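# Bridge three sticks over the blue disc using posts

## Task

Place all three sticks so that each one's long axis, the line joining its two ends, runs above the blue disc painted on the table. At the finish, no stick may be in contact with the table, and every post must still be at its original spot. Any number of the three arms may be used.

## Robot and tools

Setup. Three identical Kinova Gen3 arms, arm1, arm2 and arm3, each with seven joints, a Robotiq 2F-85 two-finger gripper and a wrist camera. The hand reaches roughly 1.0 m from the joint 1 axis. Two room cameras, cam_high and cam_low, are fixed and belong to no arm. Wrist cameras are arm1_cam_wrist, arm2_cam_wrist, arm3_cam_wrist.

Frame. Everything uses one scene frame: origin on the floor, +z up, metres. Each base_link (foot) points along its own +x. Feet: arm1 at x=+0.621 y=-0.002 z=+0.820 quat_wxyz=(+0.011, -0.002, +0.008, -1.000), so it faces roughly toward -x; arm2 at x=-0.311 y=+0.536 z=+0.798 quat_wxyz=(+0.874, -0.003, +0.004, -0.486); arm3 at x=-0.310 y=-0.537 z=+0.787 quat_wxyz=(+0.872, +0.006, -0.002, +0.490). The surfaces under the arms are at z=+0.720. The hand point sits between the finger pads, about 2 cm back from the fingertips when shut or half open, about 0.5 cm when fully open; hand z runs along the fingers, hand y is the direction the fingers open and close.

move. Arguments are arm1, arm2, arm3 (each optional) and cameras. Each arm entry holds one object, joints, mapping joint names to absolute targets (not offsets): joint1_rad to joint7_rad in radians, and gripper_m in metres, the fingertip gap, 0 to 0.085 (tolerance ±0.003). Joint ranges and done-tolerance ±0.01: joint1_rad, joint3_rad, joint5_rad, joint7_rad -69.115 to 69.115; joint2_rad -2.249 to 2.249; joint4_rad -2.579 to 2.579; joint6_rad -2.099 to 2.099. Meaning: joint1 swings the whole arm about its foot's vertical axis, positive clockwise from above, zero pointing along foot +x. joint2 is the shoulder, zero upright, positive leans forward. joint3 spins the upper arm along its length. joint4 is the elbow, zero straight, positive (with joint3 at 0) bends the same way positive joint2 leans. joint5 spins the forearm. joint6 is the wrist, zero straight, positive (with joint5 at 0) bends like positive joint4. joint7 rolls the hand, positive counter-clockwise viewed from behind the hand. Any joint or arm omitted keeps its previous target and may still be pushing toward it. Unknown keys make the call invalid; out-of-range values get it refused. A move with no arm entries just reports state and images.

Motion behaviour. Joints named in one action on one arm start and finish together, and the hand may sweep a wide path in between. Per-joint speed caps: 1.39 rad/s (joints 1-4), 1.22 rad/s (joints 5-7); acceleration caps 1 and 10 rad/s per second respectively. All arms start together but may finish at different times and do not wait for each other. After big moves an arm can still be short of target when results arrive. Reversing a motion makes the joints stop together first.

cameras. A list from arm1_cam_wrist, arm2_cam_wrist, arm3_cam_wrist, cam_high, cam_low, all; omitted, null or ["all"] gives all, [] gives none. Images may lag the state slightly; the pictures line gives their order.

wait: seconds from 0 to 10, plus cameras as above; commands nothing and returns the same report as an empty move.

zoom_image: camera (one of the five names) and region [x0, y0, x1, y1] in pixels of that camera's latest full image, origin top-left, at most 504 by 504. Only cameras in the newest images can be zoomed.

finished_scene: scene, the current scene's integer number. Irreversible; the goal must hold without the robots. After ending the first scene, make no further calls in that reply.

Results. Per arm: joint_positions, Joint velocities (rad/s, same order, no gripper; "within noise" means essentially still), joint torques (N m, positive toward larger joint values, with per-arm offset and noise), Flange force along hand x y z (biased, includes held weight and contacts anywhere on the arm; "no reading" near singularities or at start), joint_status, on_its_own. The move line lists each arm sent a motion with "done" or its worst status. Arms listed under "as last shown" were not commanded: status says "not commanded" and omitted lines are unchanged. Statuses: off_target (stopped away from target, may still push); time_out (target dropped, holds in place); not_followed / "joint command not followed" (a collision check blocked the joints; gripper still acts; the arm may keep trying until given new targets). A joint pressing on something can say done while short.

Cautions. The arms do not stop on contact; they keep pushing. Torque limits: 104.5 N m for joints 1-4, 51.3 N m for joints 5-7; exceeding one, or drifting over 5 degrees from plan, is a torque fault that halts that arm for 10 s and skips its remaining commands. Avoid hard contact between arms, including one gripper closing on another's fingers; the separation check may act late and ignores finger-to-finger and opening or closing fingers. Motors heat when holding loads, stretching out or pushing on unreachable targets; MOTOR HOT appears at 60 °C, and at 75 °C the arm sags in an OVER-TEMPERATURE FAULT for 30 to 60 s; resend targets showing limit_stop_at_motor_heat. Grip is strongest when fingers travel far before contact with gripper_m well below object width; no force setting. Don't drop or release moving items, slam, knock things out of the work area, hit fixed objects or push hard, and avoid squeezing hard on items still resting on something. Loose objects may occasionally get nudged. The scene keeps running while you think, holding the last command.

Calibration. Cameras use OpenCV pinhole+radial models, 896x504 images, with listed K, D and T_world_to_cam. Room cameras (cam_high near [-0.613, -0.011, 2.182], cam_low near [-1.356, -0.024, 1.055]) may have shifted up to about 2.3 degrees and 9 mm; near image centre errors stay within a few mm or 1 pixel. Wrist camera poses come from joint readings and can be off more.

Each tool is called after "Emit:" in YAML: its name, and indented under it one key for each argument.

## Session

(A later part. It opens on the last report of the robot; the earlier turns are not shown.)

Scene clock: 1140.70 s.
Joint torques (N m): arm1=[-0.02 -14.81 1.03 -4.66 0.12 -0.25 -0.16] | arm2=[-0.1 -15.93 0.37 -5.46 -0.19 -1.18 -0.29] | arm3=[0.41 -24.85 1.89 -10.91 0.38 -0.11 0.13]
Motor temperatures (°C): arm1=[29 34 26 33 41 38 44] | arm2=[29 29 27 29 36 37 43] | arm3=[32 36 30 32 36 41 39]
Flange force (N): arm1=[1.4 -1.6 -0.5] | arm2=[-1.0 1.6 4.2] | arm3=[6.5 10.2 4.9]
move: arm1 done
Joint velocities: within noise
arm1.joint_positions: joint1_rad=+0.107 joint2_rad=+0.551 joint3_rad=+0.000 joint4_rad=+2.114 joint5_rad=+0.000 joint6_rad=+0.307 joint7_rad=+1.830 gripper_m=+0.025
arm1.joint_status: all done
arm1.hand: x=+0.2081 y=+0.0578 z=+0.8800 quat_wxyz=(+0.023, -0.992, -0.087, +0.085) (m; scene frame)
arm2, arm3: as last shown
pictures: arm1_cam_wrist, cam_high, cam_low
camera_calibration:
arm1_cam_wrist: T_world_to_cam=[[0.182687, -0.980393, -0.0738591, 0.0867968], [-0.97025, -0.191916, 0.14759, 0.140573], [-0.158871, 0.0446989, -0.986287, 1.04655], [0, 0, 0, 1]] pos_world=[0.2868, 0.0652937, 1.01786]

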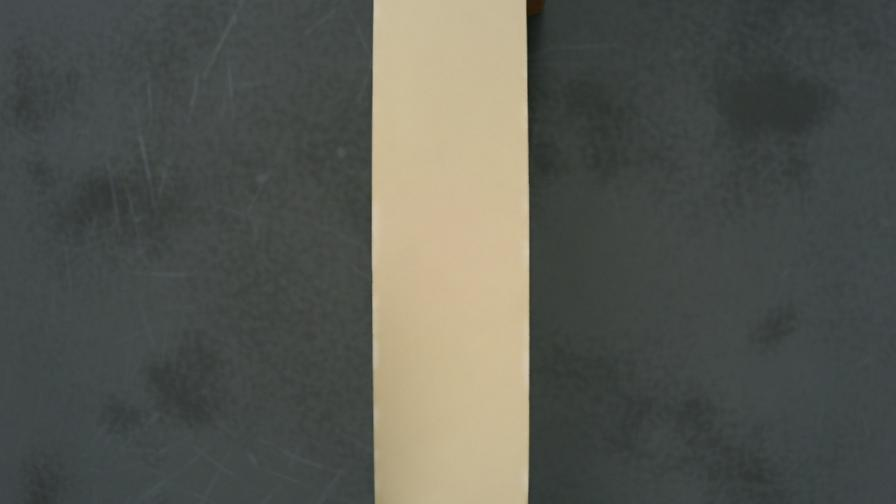

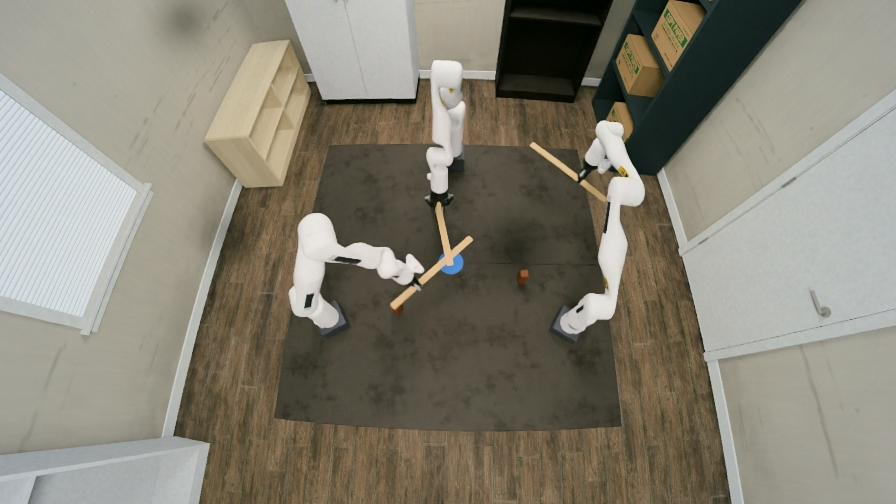

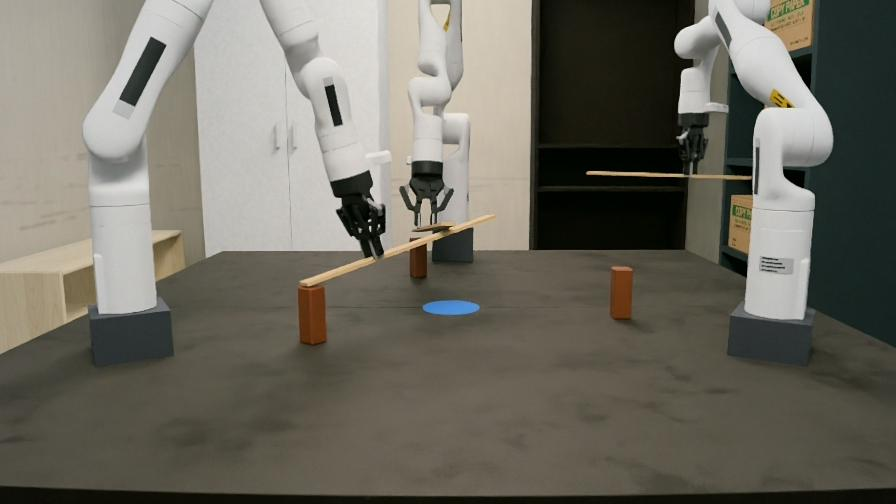

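Emit:
move:
  arm1: {"joints":{"joint2_rad":0.5696,"joint4_rad":2.1511,"joint6_rad":0.2209}}
  cameras: ["arm1_cam_wrist","cam_low","cam_high"]

Emit:
zoom_image:
  camera: "cam_low"
  region: [380, 190, 500, 290]

Emit:
zoom_image:
  camera: "cam_high"
  region: [400, 170, 490, 280]

Scene clock: 1154.10 s.
Joint torques (N m): arm1=[-0.05 -14.58 1.02 -4.21 0.12 -0.32 -0.18] | arm2=[-0.03 -16.06 0.4 -5.47 -0.2 -1.22 -0.28] | arm3=[0.4 -24.84 1.91 -10.88 0.35 -0.15 0.13]
Motor temperatures (°C): arm1=[29 34 26 33 41 38 44] | arm2=[29 29 27 29 36 37 43] | arm3=[32 36 30 32 36 41 39]
Flange force (N): arm1=[1.3 -1.9 -1.0] | arm2=[-0.8 1.4 4.5] | arm3=[6.3 9.9 4.7]
move: arm1 done
Joint velocities: within noise
arm1.joint_positions: joint1_rad=+0.107 joint2_rad=+0.570 joint3_rad=+0.000 joint4_rad=+2.151 joint5_rad=+0.000 joint6_rad=+0.221 joint7_rad=+1.830 gripper_m=+0.025
arm1.joint_status: all done
arm1.hand: x=+0.2081 y=+0.0580 z=+0.8701 quat_wxyz=(+0.026, -0.991, -0.087, +0.100) (m; scene frame)
arm2, arm3: as last shown
pictures: arm1_cam_wrist, cam_high, cam_low
camera_calibration:
arm1_cam_wrist: T_world_to_cam=[[0.180851, -0.980098, -0.0818579, 0.0934845], [-0.965325, -0.192822, 0.175974, 0.116464], [-0.188256, 0.0471944, -0.980985, 1.03809], [0, 0, 0, 1]] pos_world=[0.290946, 0.0650888, 1.00551]

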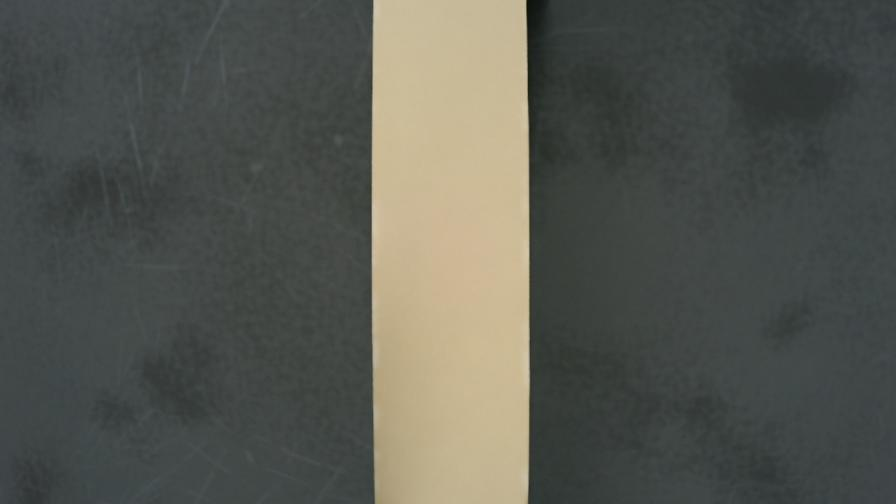

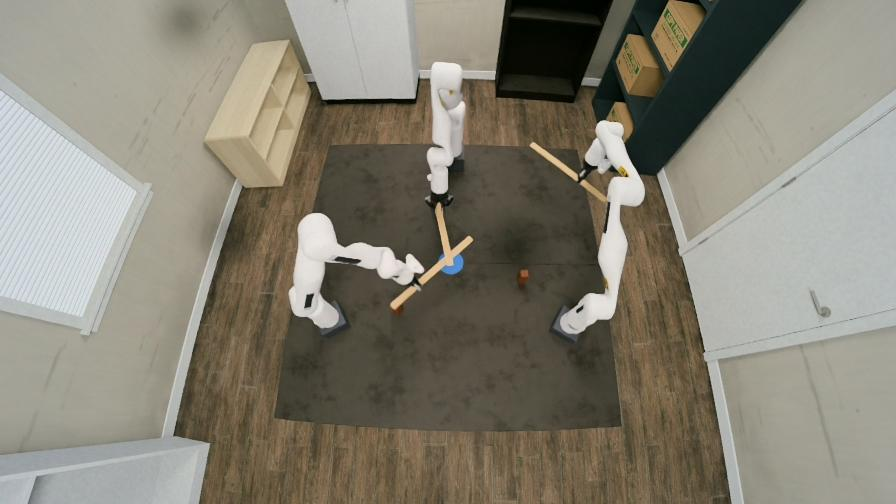

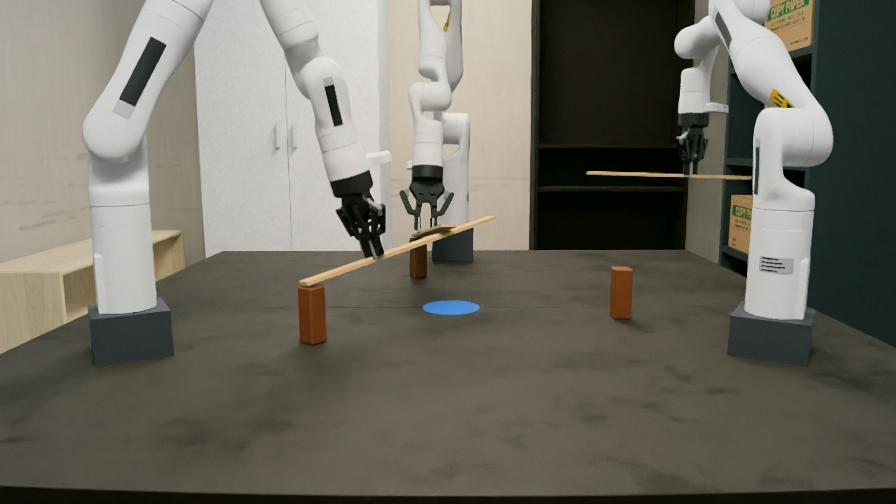

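Scaled by 4.200 from the camera's 896x504 image, which has a finer 1280x720 frame.

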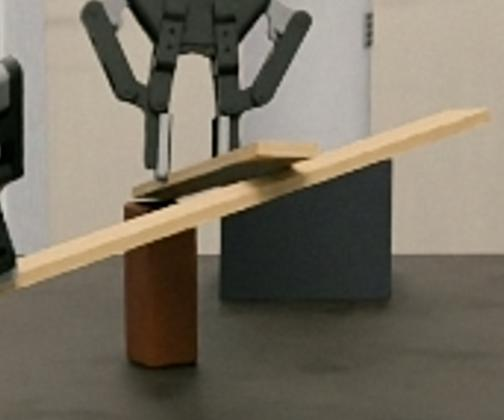

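Scaled by 4.582 from the camera's 896x504 image, which has a finer 1280x720 frame.

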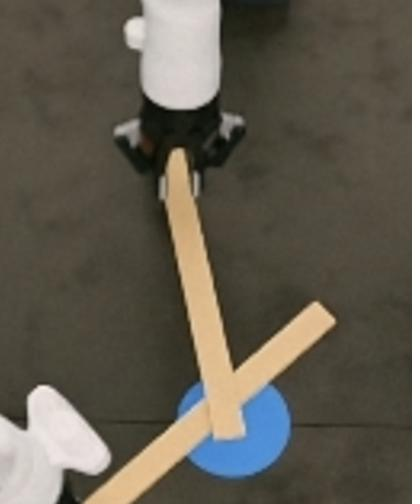

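Emit:
move:
  arm1: {"joints":{"joint2_rad":0.5754,"joint4_rad":2.1648,"joint6_rad":0.1894}}
  cameras: ["cam_low"]

Emit:
zoom_image:
  camera: "cam_low"
  region: [400, 200, 470, 270]

Scene clock: 1171.83 s.
Joint torques (N m): arm1=[-0.06 -13.64 0.93 -3.8 0.11 -0.37 -0.19] | arm2=[-0.2 -16.35 0.19 -5.71 -0.19 -1.37 -0.24] | arm3=[0.43 -24.85 1.9 -10.87 0.36 -0.16 0.11]
Motor temperatures (°C): arm1=[29 34 26 33 41 38 44] | arm2=[29 29 27 29 36 37 43] | arm3=[32 36 30 32 36 41 39]
Flange force (N): arm1=[0.8 -2.1 -3.7] | arm2=[-1.1 1.5 4.9] | arm3=[6.2 9.9 4.7]
move: arm1 done
Joint velocities: within noise
arm1.joint_positions: joint1_rad=+0.107 joint2_rad=+0.575 joint3_rad=+0.000 joint4_rad=+2.165 joint5_rad=+0.000 joint6_rad=+0.189 joint7_rad=+1.830 gripper_m=+0.025
arm1.joint_status: all done
arm1.hand: x=+0.2080 y=+0.0580 z=+0.8671 quat_wxyz=(+0.027, -0.990, -0.087, +0.106) (m; scene frame)
arm2, arm3: as last shown
pictures: cam_low

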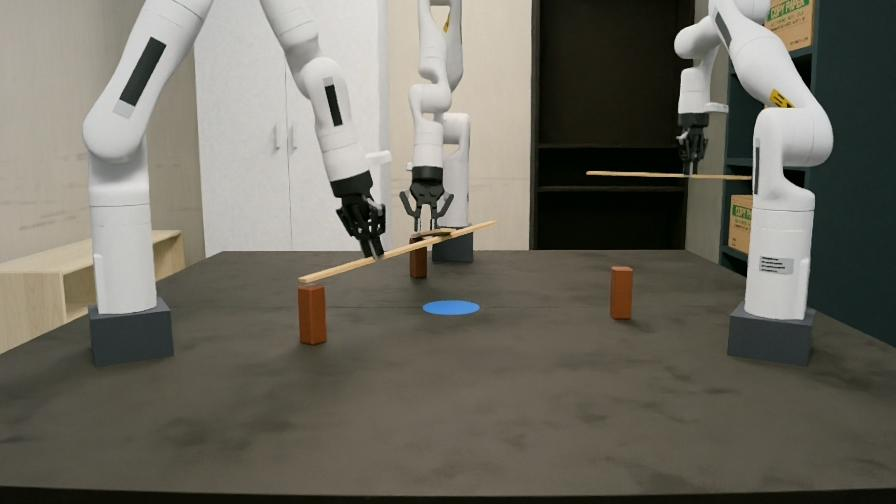

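Scaled by 7.200 from the camera's 896x504 image, which has a finer 1280x720 frame.

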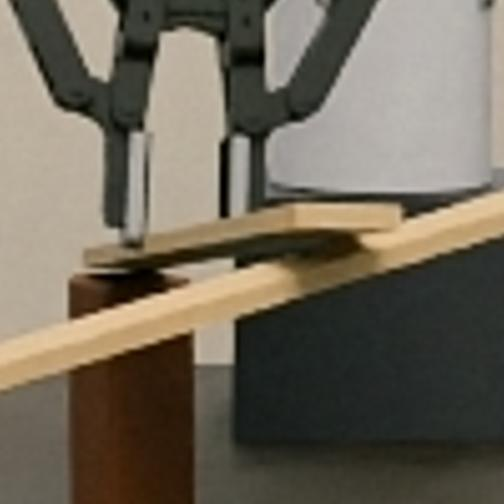

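Emit:
move:
  arm1: {"joints":{"joint2_rad":0.569,"joint4_rad":2.163,"joint6_rad":0.1976}}
  cameras: ["cam_low"]

Emit:
zoom_image:
  camera: "cam_low"
  region: [400, 200, 470, 270]

Scene clock: 1181.40 s.
Joint torques (N m): arm1=[-0.08 -14.18 0.96 -4.05 0.11 -0.37 -0.17] | arm2=[-0.13 -16.06 0.31 -5.47 -0.18 -1.22 -0.24] | arm3=[0.41 -24.83 1.85 -10.85 0.36 -0.18 0.13]
Motor temperatures (°C): arm1=[29 34 26 33 41 38 44] | arm2=[29 29 27 29 36 37 43] | arm3=[32 36 30 32 35 41 39]
Flange force (N): arm1=[1.1 -2.1 -2.0] | arm2=[-0.9 1.5 4.5] | arm3=[6.1 9.7 4.6]
move: arm1 done
Joint velocities: within noise
arm1.joint_positions: joint1_rad=+0.107 joint2_rad=+0.569 joint3_rad=+0.000 joint4_rad=+2.163 joint5_rad=+0.000 joint6_rad=+0.198 joint7_rad=+1.830 gripper_m=+0.025
arm1.joint_status: all done
arm1.hand: x=+0.2079 y=+0.0580 z=+0.8696 quat_wxyz=(+0.027, -0.990, -0.087, +0.106) (m; scene frame)
arm2, arm3: as last shown
pictures: cam_low

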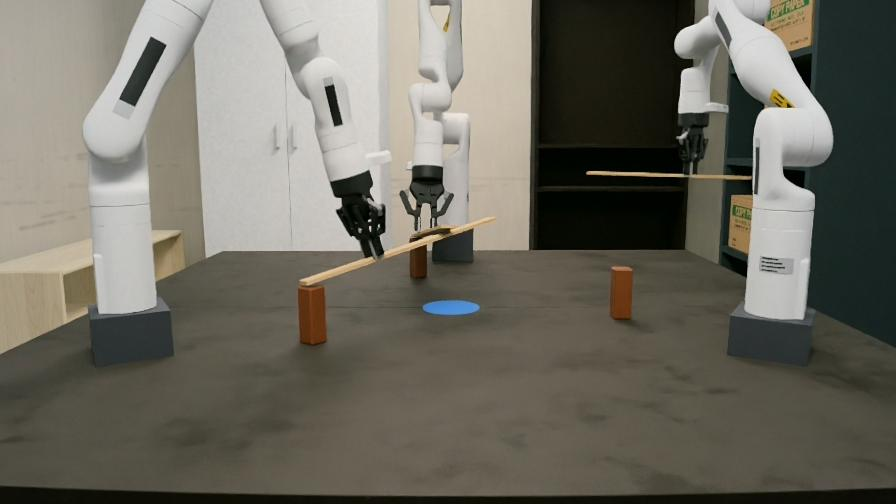

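Scaled by 7.200 from the camera's 896x504 image, which has a finer 1280x720 frame.

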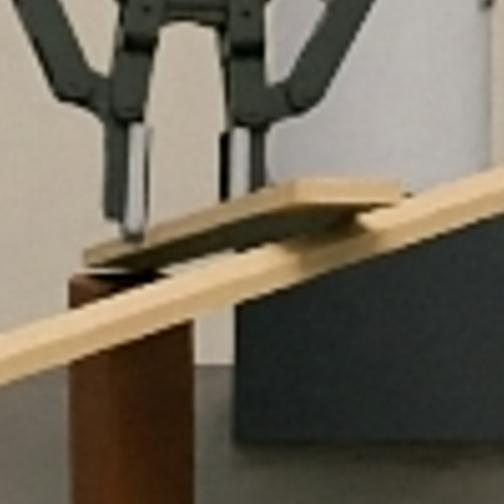

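Emit:
move:
  arm1: {"joints":{"joint2_rad":0.5646,"joint4_rad":2.1618,"joint6_rad":0.2032}}
  cameras: ["cam_low"]

Emit:
zoom_image:
  camera: "cam_low"
  region: [400, 200, 470, 270]

Scene clock: 1194.30 s.
Joint torques (N m): arm1=[0 -14.52 1.05 -4.21 0.12 -0.37 -0.17] | arm2=[-0.04 -15.94 0.38 -5.49 -0.22 -1.21 -0.27] | arm3=[0.46 -24.81 1.88 -10.8 0.37 -0.17 0.12]
Motor temperatures (°C): arm1=[29 34 26 33 41 38 44] | arm2=[29 29 27 29 36 37 43] | arm3=[32 36 30 32 35 41 39]
Flange force (N): arm1=[1.2 -1.8 -1.0] | arm2=[-1.0 1.3 4.2] | arm3=[5.9 9.6 4.5]
move: arm1 done
Joint velocities: within noise
arm1.joint_positions: joint1_rad=+0.107 joint2_rad=+0.565 joint3_rad=+0.000 joint4_rad=+2.162 joint5_rad=+0.000 joint6_rad=+0.203 joint7_rad=+1.830 gripper_m=+0.025
arm1.joint_status: all done
arm1.hand: x=+0.2079 y=+0.0580 z=+0.8713 quat_wxyz=(+0.027, -0.990, -0.087, +0.106) (m; scene frame)
arm2, arm3: as last shown
pictures: cam_low

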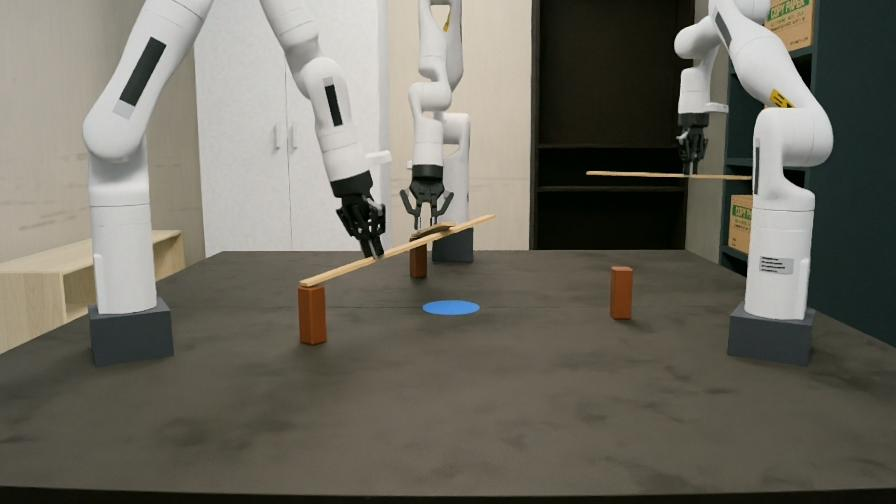

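Scaled by 7.200 from the camera's 896x504 image, which has a finer 1280x720 frame.

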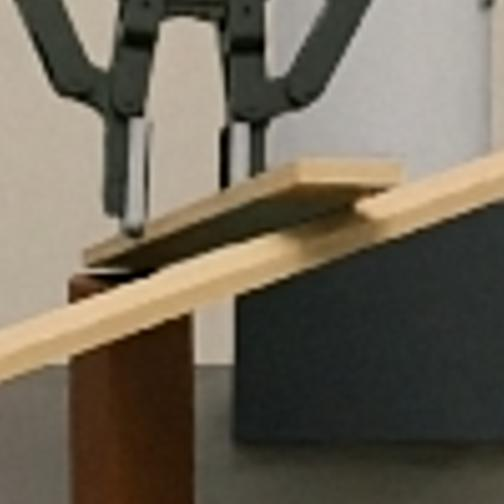

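Emit:
move:
  arm1: {"joints":{"gripper_m":0.05}}
  cameras: ["cam_low","cam_high"]

Emit:
zoom_image:
  camera: "cam_low"
  region: [400, 200, 470, 270]

Emit:
zoom_image:
  camera: "cam_high"
  region: [370, 170, 490, 330]

Scene clock: 1202.77 s.
Joint torques (N m): arm1=[-0.02 -14.45 1.06 -4.16 0.13 -0.29 -0.18] | arm2=[-0.07 -16.26 0.34 -5.62 -0.21 -1.3 -0.28] | arm3=[0.47 -24.84 1.87 -10.84 0.39 -0.14 0.17]
Motor temperatures (°C): arm1=[29 34 26 33 41 38 44] | arm2=[29 29 27 29 36 37 43] | arm3=[32 36 30 32 35 41 39]
Flange force (N): arm1=[1.4 -1.9 -0.9] | arm2=[-1.0 1.4 4.8] | arm3=[6.0 9.9 4.7]
move: arm1 done
Joint velocities: within noise
arm1.joint_positions: joint1_rad=+0.107 joint2_rad=+0.565 joint3_rad=+0.000 joint4_rad=+2.162 joint5_rad=+0.000 joint6_rad=+0.203 joint7_rad=+1.830 gripper_m=+0.050
arm1.joint_status: all done
arm1.hand: x=+0.2079 y=+0.0580 z=+0.8713 quat_wxyz=(+0.027, -0.990, -0.087, +0.106) (m; scene frame)
arm2, arm3: as last shown
pictures: cam_high, cam_low

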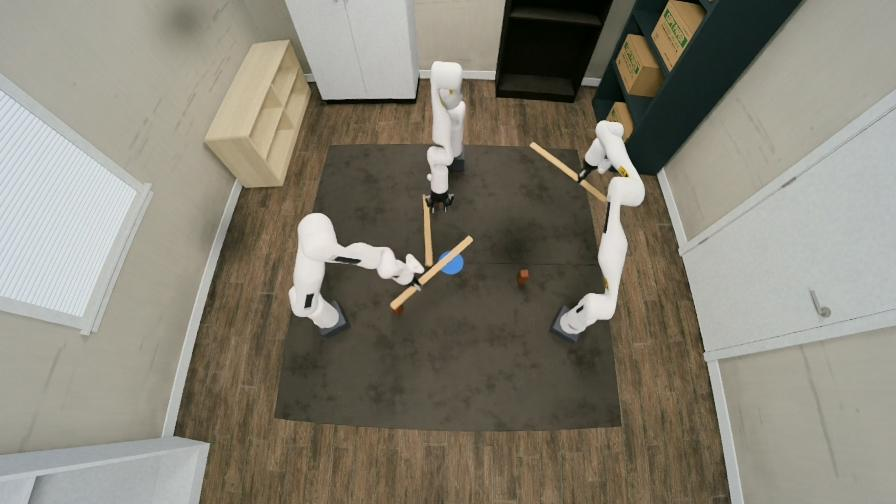

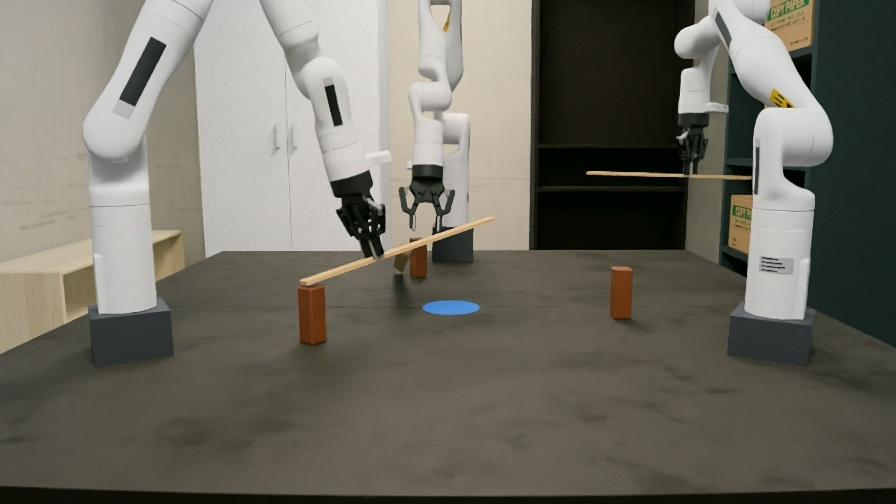

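Scaled by 7.200 from the camera's 896x504 image, which has a finer 1280x720 frame.

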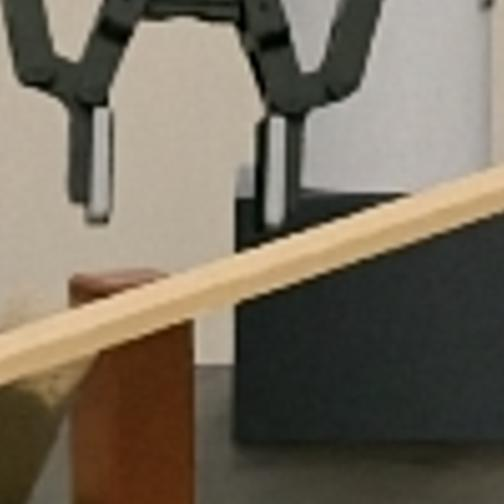

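Scaled by 3.150 from the camera's 896x504 image, which has a finer 1280x720 frame.

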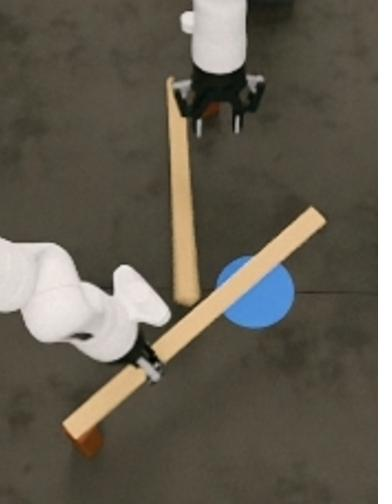

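Emit:
wait:
  seconds: 1

Emit:
zoom_image:
  camera: "cam_low"
  region: [270, 180, 520, 350]

Emit:
zoom_image:
  camera: "cam_high"
  region: [390, 180, 490, 320]

Scene clock: 1229.30 s.
Joint torques (N m): arm1=[0.02 -14.43 1.02 -4.16 0.13 -0.26 -0.17] | arm2=[-0.09 -15.87 0.38 -5.47 -0.2 -1.18 -0.27] | arm3=[0.42 -24.83 1.91 -10.82 0.35 -0.19 0.14]
Motor temperatures (°C): arm1=[29 34 26 33 41 38 44] | arm2=[29 29 27 29 36 37 43] | arm3=[32 36 30 32 35 41 39]
Flange force (N): arm1=[1.4 -1.7 -0.9] | arm2=[-1.1 1.5 4.1] | arm3=[6.0 9.6 4.5]
Joint velocities: within noise
arm1.joint_positions: joint1_rad=+0.107 joint2_rad=+0.565 joint3_rad=+0.000 joint4_rad=+2.162 joint5_rad=+0.000 joint6_rad=+0.203 joint7_rad=+1.830 gripper_m=+0.050
arm1.joint_status: all done
arm1.hand: x=+0.2079 y=+0.0580 z=+0.8713 quat_wxyz=(+0.027, -0.990, -0.087, +0.106) (m; scene frame)
arm2.joint_positions: joint1_rad=+0.135 joint2_rad=+0.481 joint3_rad=+0.000 joint4_rad=+2.206 joint5_rad=+0.000 joint6_rad=+0.174 joint7_rad=-1.262 gripper_m=+0.024
arm2.joint_status: not commanded
arm2.hand: x=-0.1620 y=+0.1441 z=+0.8723 quat_wxyz=(-0.095, -0.904, +0.404, -0.099) (m; scene frame)
arm3.joint_positions: joint1_rad=+1.095 joint2_rad=+0.876 joint3_rad=+0.000 joint4_rad=+0.780 joint5_rad=+0.000 joint6_rad=+1.485 joint7_rad=+2.422 gripper_m=+0.025
arm3.joint_status: not commanded
arm3.hand: x=+0.3240 y=-0.6091 z=+1.0002 quat_wxyz=(-0.001, +0.381, -0.925, -0.006) (m; scene frame)
wait: 1.00 s; at rest from the start
pictures: arm1_cam_wrist, arm2_cam_wrist, arm3_cam_wrist, cam_high, cam_low
camera_calibration:
arm1_cam_wrist: T_world_to_cam=[[0.179978, -0.979996, -0.0849399, 0.0965038], [-0.963131, -0.193115, 0.187308, 0.105677], [-0.199965, 0.0480968, -0.978622, 1.03945], [0, 0, 0, 1]] pos_world=[0.292265, 0.0649871, 1.00563]
arm2_cam_wrist: T_world_to_cam=[[-0.744839, -0.66397, 0.0660198, -0.0785562], [-0.657417, 0.71335, -0.242764, 0.0611523], [0.114093, -0.224223, -0.967836, 1.04211], [0, 0, 0, 1]] pos_world=[-0.137206, 0.137882, 1.02862]
arm3_cam_wrist: T_world_to_cam=[[-0.705197, 0.709, -0.00390789, 0.669782], [0.709004, 0.705204, 0.000504557, 0.256039], [0.00311359, -0.00241489, -0.999992, 1.14814], [0, 0, 0, 1]] pos_world=[0.287221, -0.652663, 1.15062]

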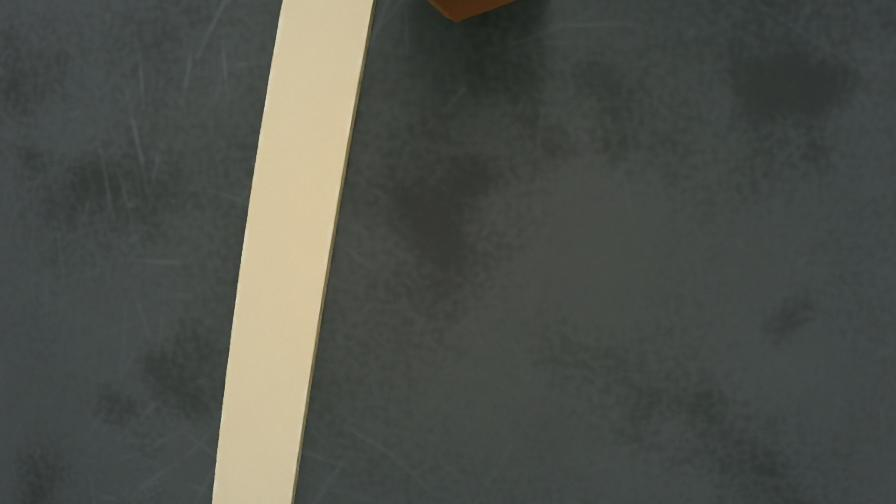

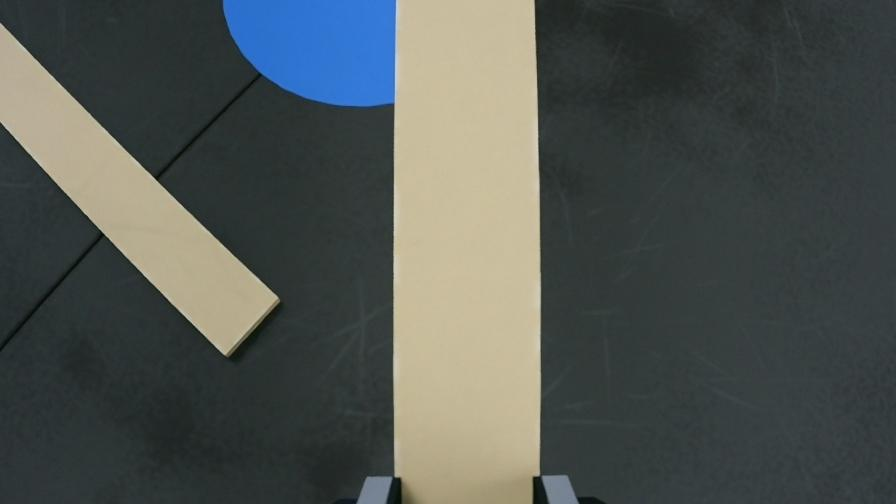

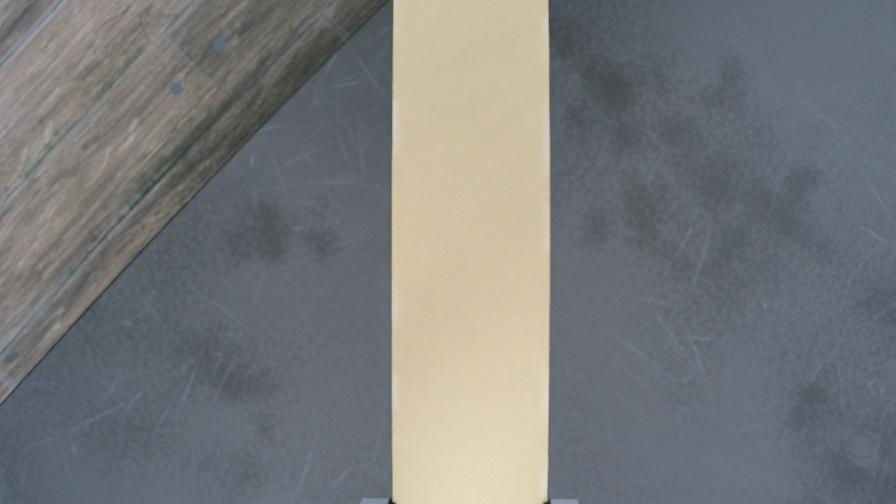

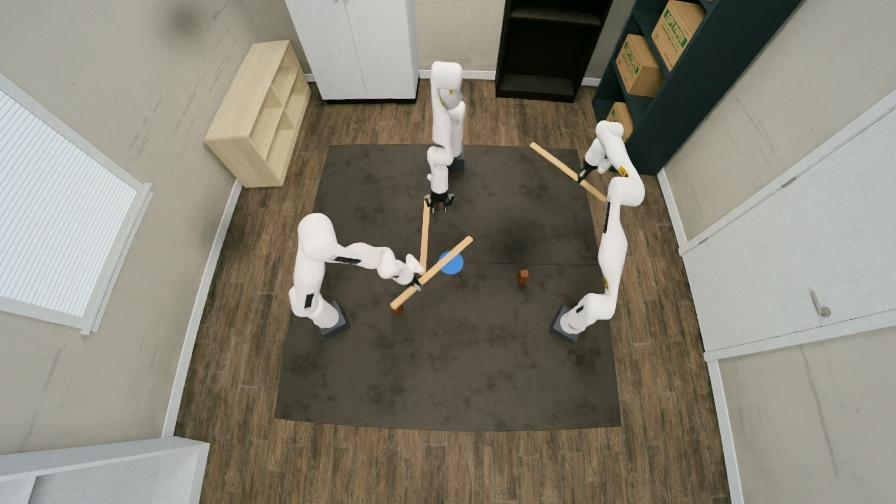

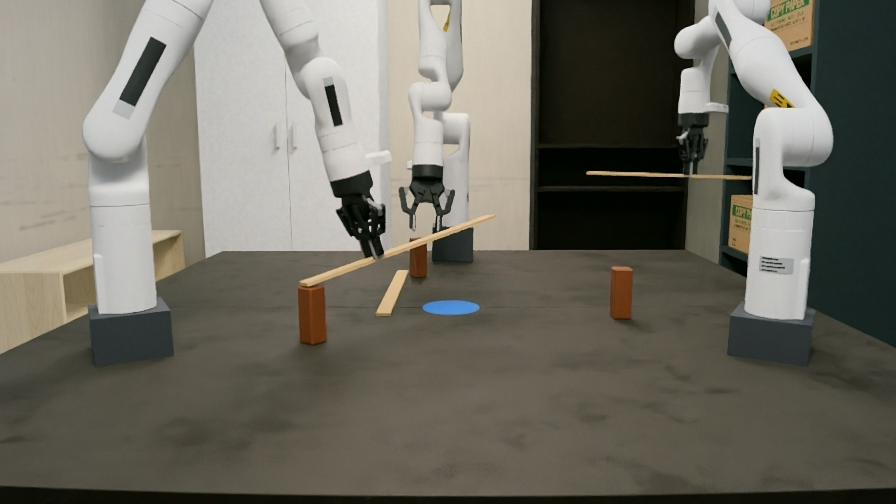

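Scaled by 2.016 from the camera's 896x504 image, which has a finer 1280x720 frame.

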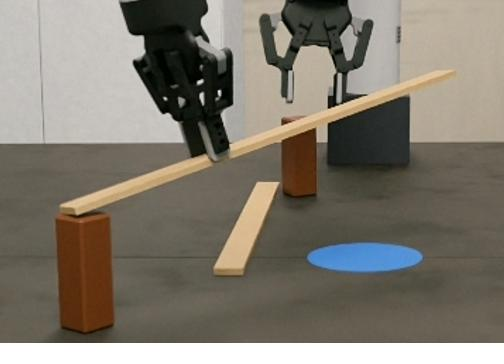

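Scaled by 3.600 from the camera's 896x504 image, which has a finer 1280x720 frame.

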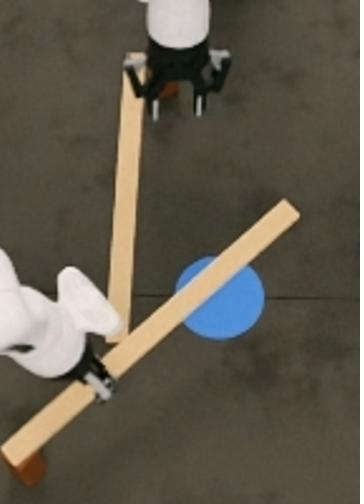

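Emit:
move:
  arm1: {"joints":{"joint1_rad":0.268,"joint2_rad":0.5802,"joint4_rad":1.9077,"joint6_rad":0.6537,"joint7_rad":1.8525,"gripper_m":0.055}}
  cameras: ["arm1_cam_wrist","cam_high"]

Scene clock: 1405.40 s.
Joint torques (N m): arm1=[-0.02 -15.87 1.03 -5.38 0.14 0.34 -0.17] | arm2=[-0.09 -15.9 0.39 -5.47 -0.2 -1.19 -0.25] | arm3=[0.43 -24.79 1.91 -10.94 0.31 -0.12 0.13]
Motor temperatures (°C): arm1=[29 34 26 33 41 38 44] | arm2=[28 28 27 29 36 36 43] | arm3=[32 37 30 32 35 41 39]
Flange force (N): arm1=[1.4 -0.7 -0.6] | arm2=[-1.0 1.5 4.1] | arm3=[6.7 10.5 5.0]
move: arm1 done
Joint velocities: within noise
arm1.joint_positions: joint1_rad=+0.268 joint2_rad=+0.580 joint3_rad=+0.000 joint4_rad=+1.908 joint5_rad=+0.000 joint6_rad=+0.654 joint7_rad=+1.853 gripper_m=+0.055
arm1.joint_status: all done
arm1.hand: x=+0.2188 y=+0.1241 z=+0.8999 quat_wxyz=(+0.008, -1.000, -0.017, +0.002) (m; scene frame)
arm2, arm3: as last shown
pictures: arm1_cam_wrist, cam_high
camera_calibration:
arm1_cam_wrist: T_world_to_cam=[[0.0509652, -0.998321, -0.0275126, 0.140593], [-0.998632, -0.0506202, -0.0130936, 0.294025], [0.011679, 0.0281423, -0.999536, 1.04151], [0, 0, 0, 1]] pos_world=[0.274294, 0.12593, 1.04874]

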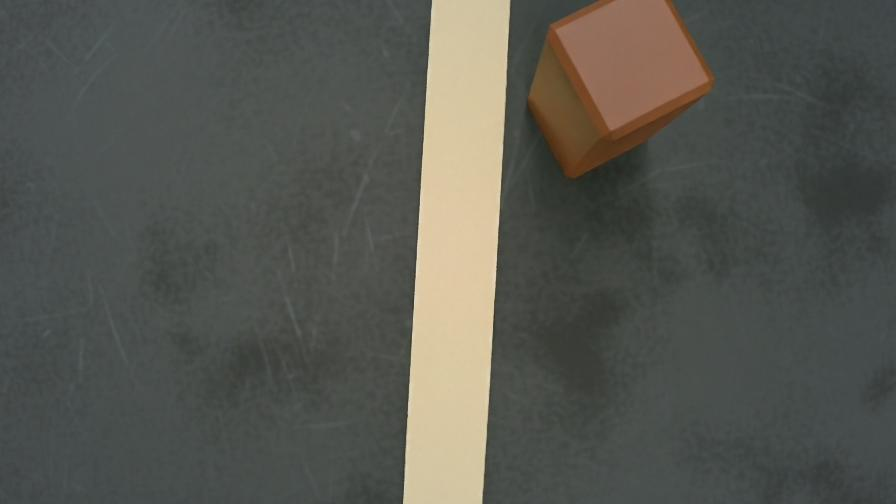

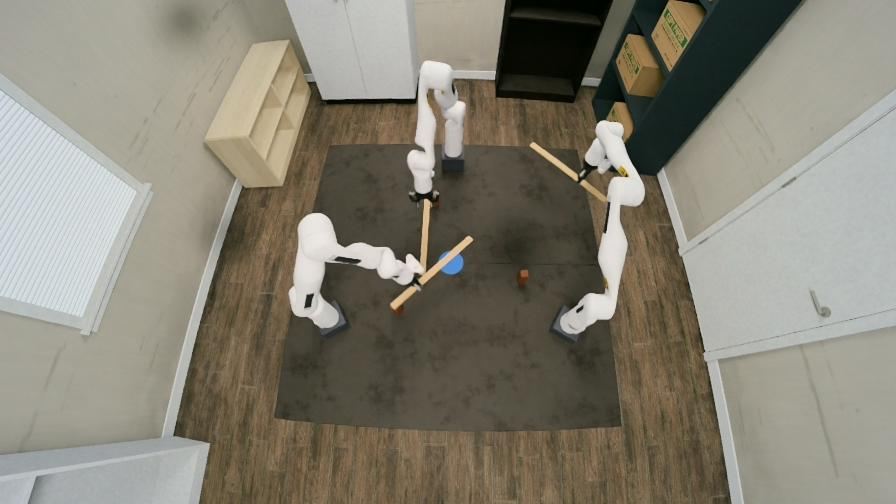

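Emit:
move:
  arm1: {"joints":{"joint1_rad":0.2893,"joint2_rad":0.9336,"joint4_rad":1.9559,"joint6_rad":0.2521,"joint7_rad":1.8218}}
  cameras: ["arm1_cam_wrist"]

Emit:
move:
  arm1: {"joints":{"gripper_m":0.0}}
  cameras: ["arm1_cam_wrist","cam_high"]

Scene clock: 1431.70 s.
Joint torques (N m): arm1=[0.01 -17.77 1.19 -2.24 0.12 0.31 -0.18] | arm2=[-0.02 -16.01 0.36 -5.48 -0.22 -1.21 -0.27] | arm3=[0.41 -24.81 1.92 -10.89 0.38 -0.16 0.13]
Motor temperatures (°C): arm1=[29 34 26 33 41 38 44] | arm2=[28 28 27 29 36 36 43] | arm3=[32 37 30 32 35 41 39]
Flange force (N): arm1=[1.4 -0.8 -1.4] | arm2=[-0.9 1.2 4.4] | arm3=[6.4 10.0 4.7]
move: arm1 done
Joint velocities: within noise
arm1.joint_positions: joint1_rad=+0.289 joint2_rad=+0.934 joint3_rad=+0.000 joint4_rad=+1.956 joint5_rad=+0.000 joint6_rad=+0.252 joint7_rad=+1.822 gripper_m=+0.055
arm1.joint_status: all done
arm1.hand: x=+0.2259 y=+0.1339 z=+0.7436 quat_wxyz=(+0.008, -1.000, +0.009, +0.003) (m; scene frame)
arm2, arm3: as last shown
pictures: arm1_cam_wrist
camera_calibration:
arm1_cam_wrist: T_world_to_cam=[[-0.00115726, -0.999625, -0.0273735, 0.157497], [-0.999925, 0.00149073, -0.012165, 0.292196], [0.0122012, 0.0273574, -0.999551, 0.884875], [0, 0, 0, 1]] pos_world=[0.28156, 0.132794, 0.892343]

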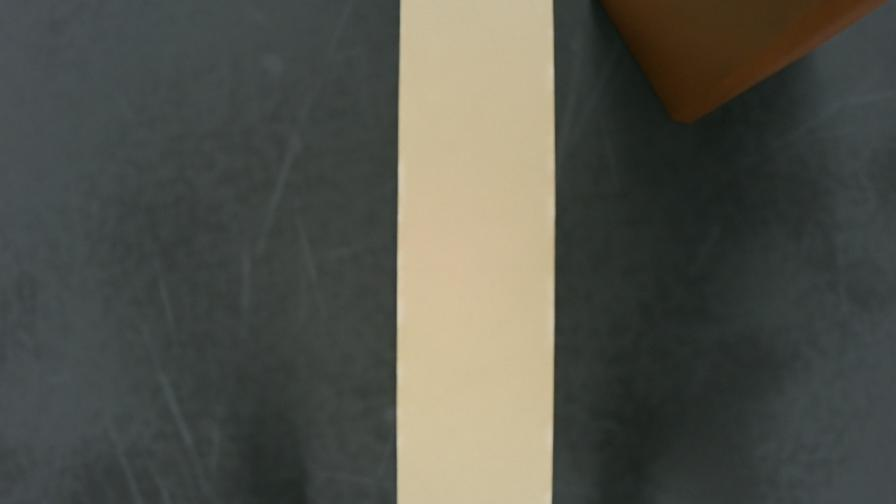

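Scene clock: 1432.60 s.
Joint torques (N m): arm1=[0.12 -10.76 1.03 -1.94 -0.02 -0.29 -0.34] | arm2=[-0.04 -15.96 0.35 -5.45 -0.21 -1.21 -0.26] | arm3=[0.44 -24.85 1.89 -10.8 0.36 -0.17 0.17]
Motor temperatures (°C): arm1=[29 34 26 33 41 38 44] | arm2=[28 28 27 29 36 36 43] | arm3=[32 37 30 32 35 41 39]
Flange force (N): arm1=[3.1 -0.3 -19.9] | arm2=[-0.8 1.3 4.2] | arm3=[5.8 9.5 4.5]
move: arm1 off_target
Joint velocities: within noise
arm1.joint_positions: joint1_rad=+0.289 joint2_rad=+0.934 joint3_rad=+0.000 joint4_rad=+1.956 joint5_rad=+0.000 joint6_rad=+0.252 joint7_rad=+1.822 gripper_m=+0.024
arm1.joint_status: gripper_m off_target (ended at +0.024, target +0.000)
arm1.hand: x=+0.2259 y=+0.1339 z=+0.7435 quat_wxyz=(+0.008, -1.000, +0.009, +0.003) (m; scene frame)
arm2, arm3: as last shown
pictures: arm1_cam_wrist, cam_high
camera_calibration:
arm1_cam_wrist: T_world_to_cam=[[-0.001154, -0.999625, -0.0273735, 0.157496], [-0.999925, 0.00148748, -0.0121651, 0.292197], [0.0122012, 0.0273574, -0.999551, 0.884875], [0, 0, 0, 1]] pos_world=[0.28156, 0.132794, 0.892343]

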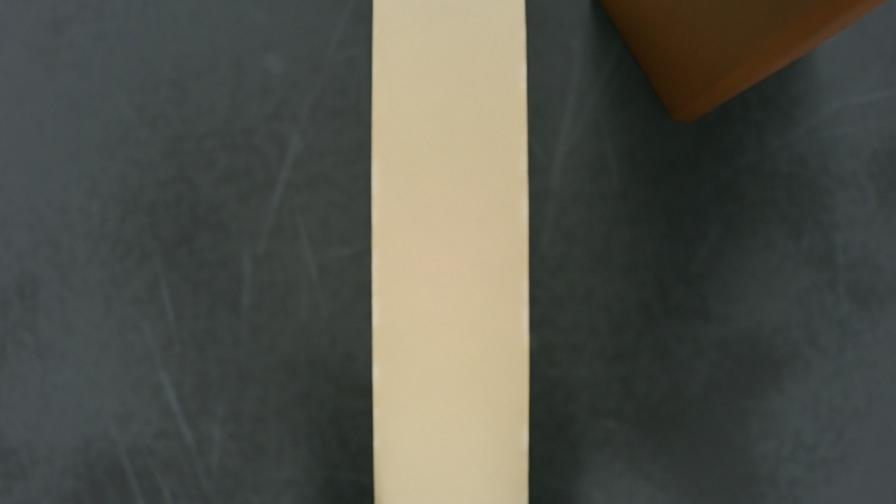

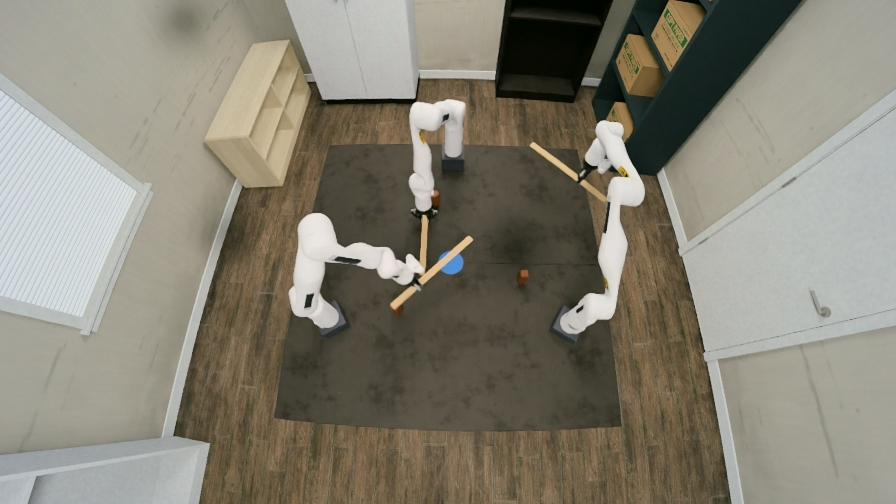

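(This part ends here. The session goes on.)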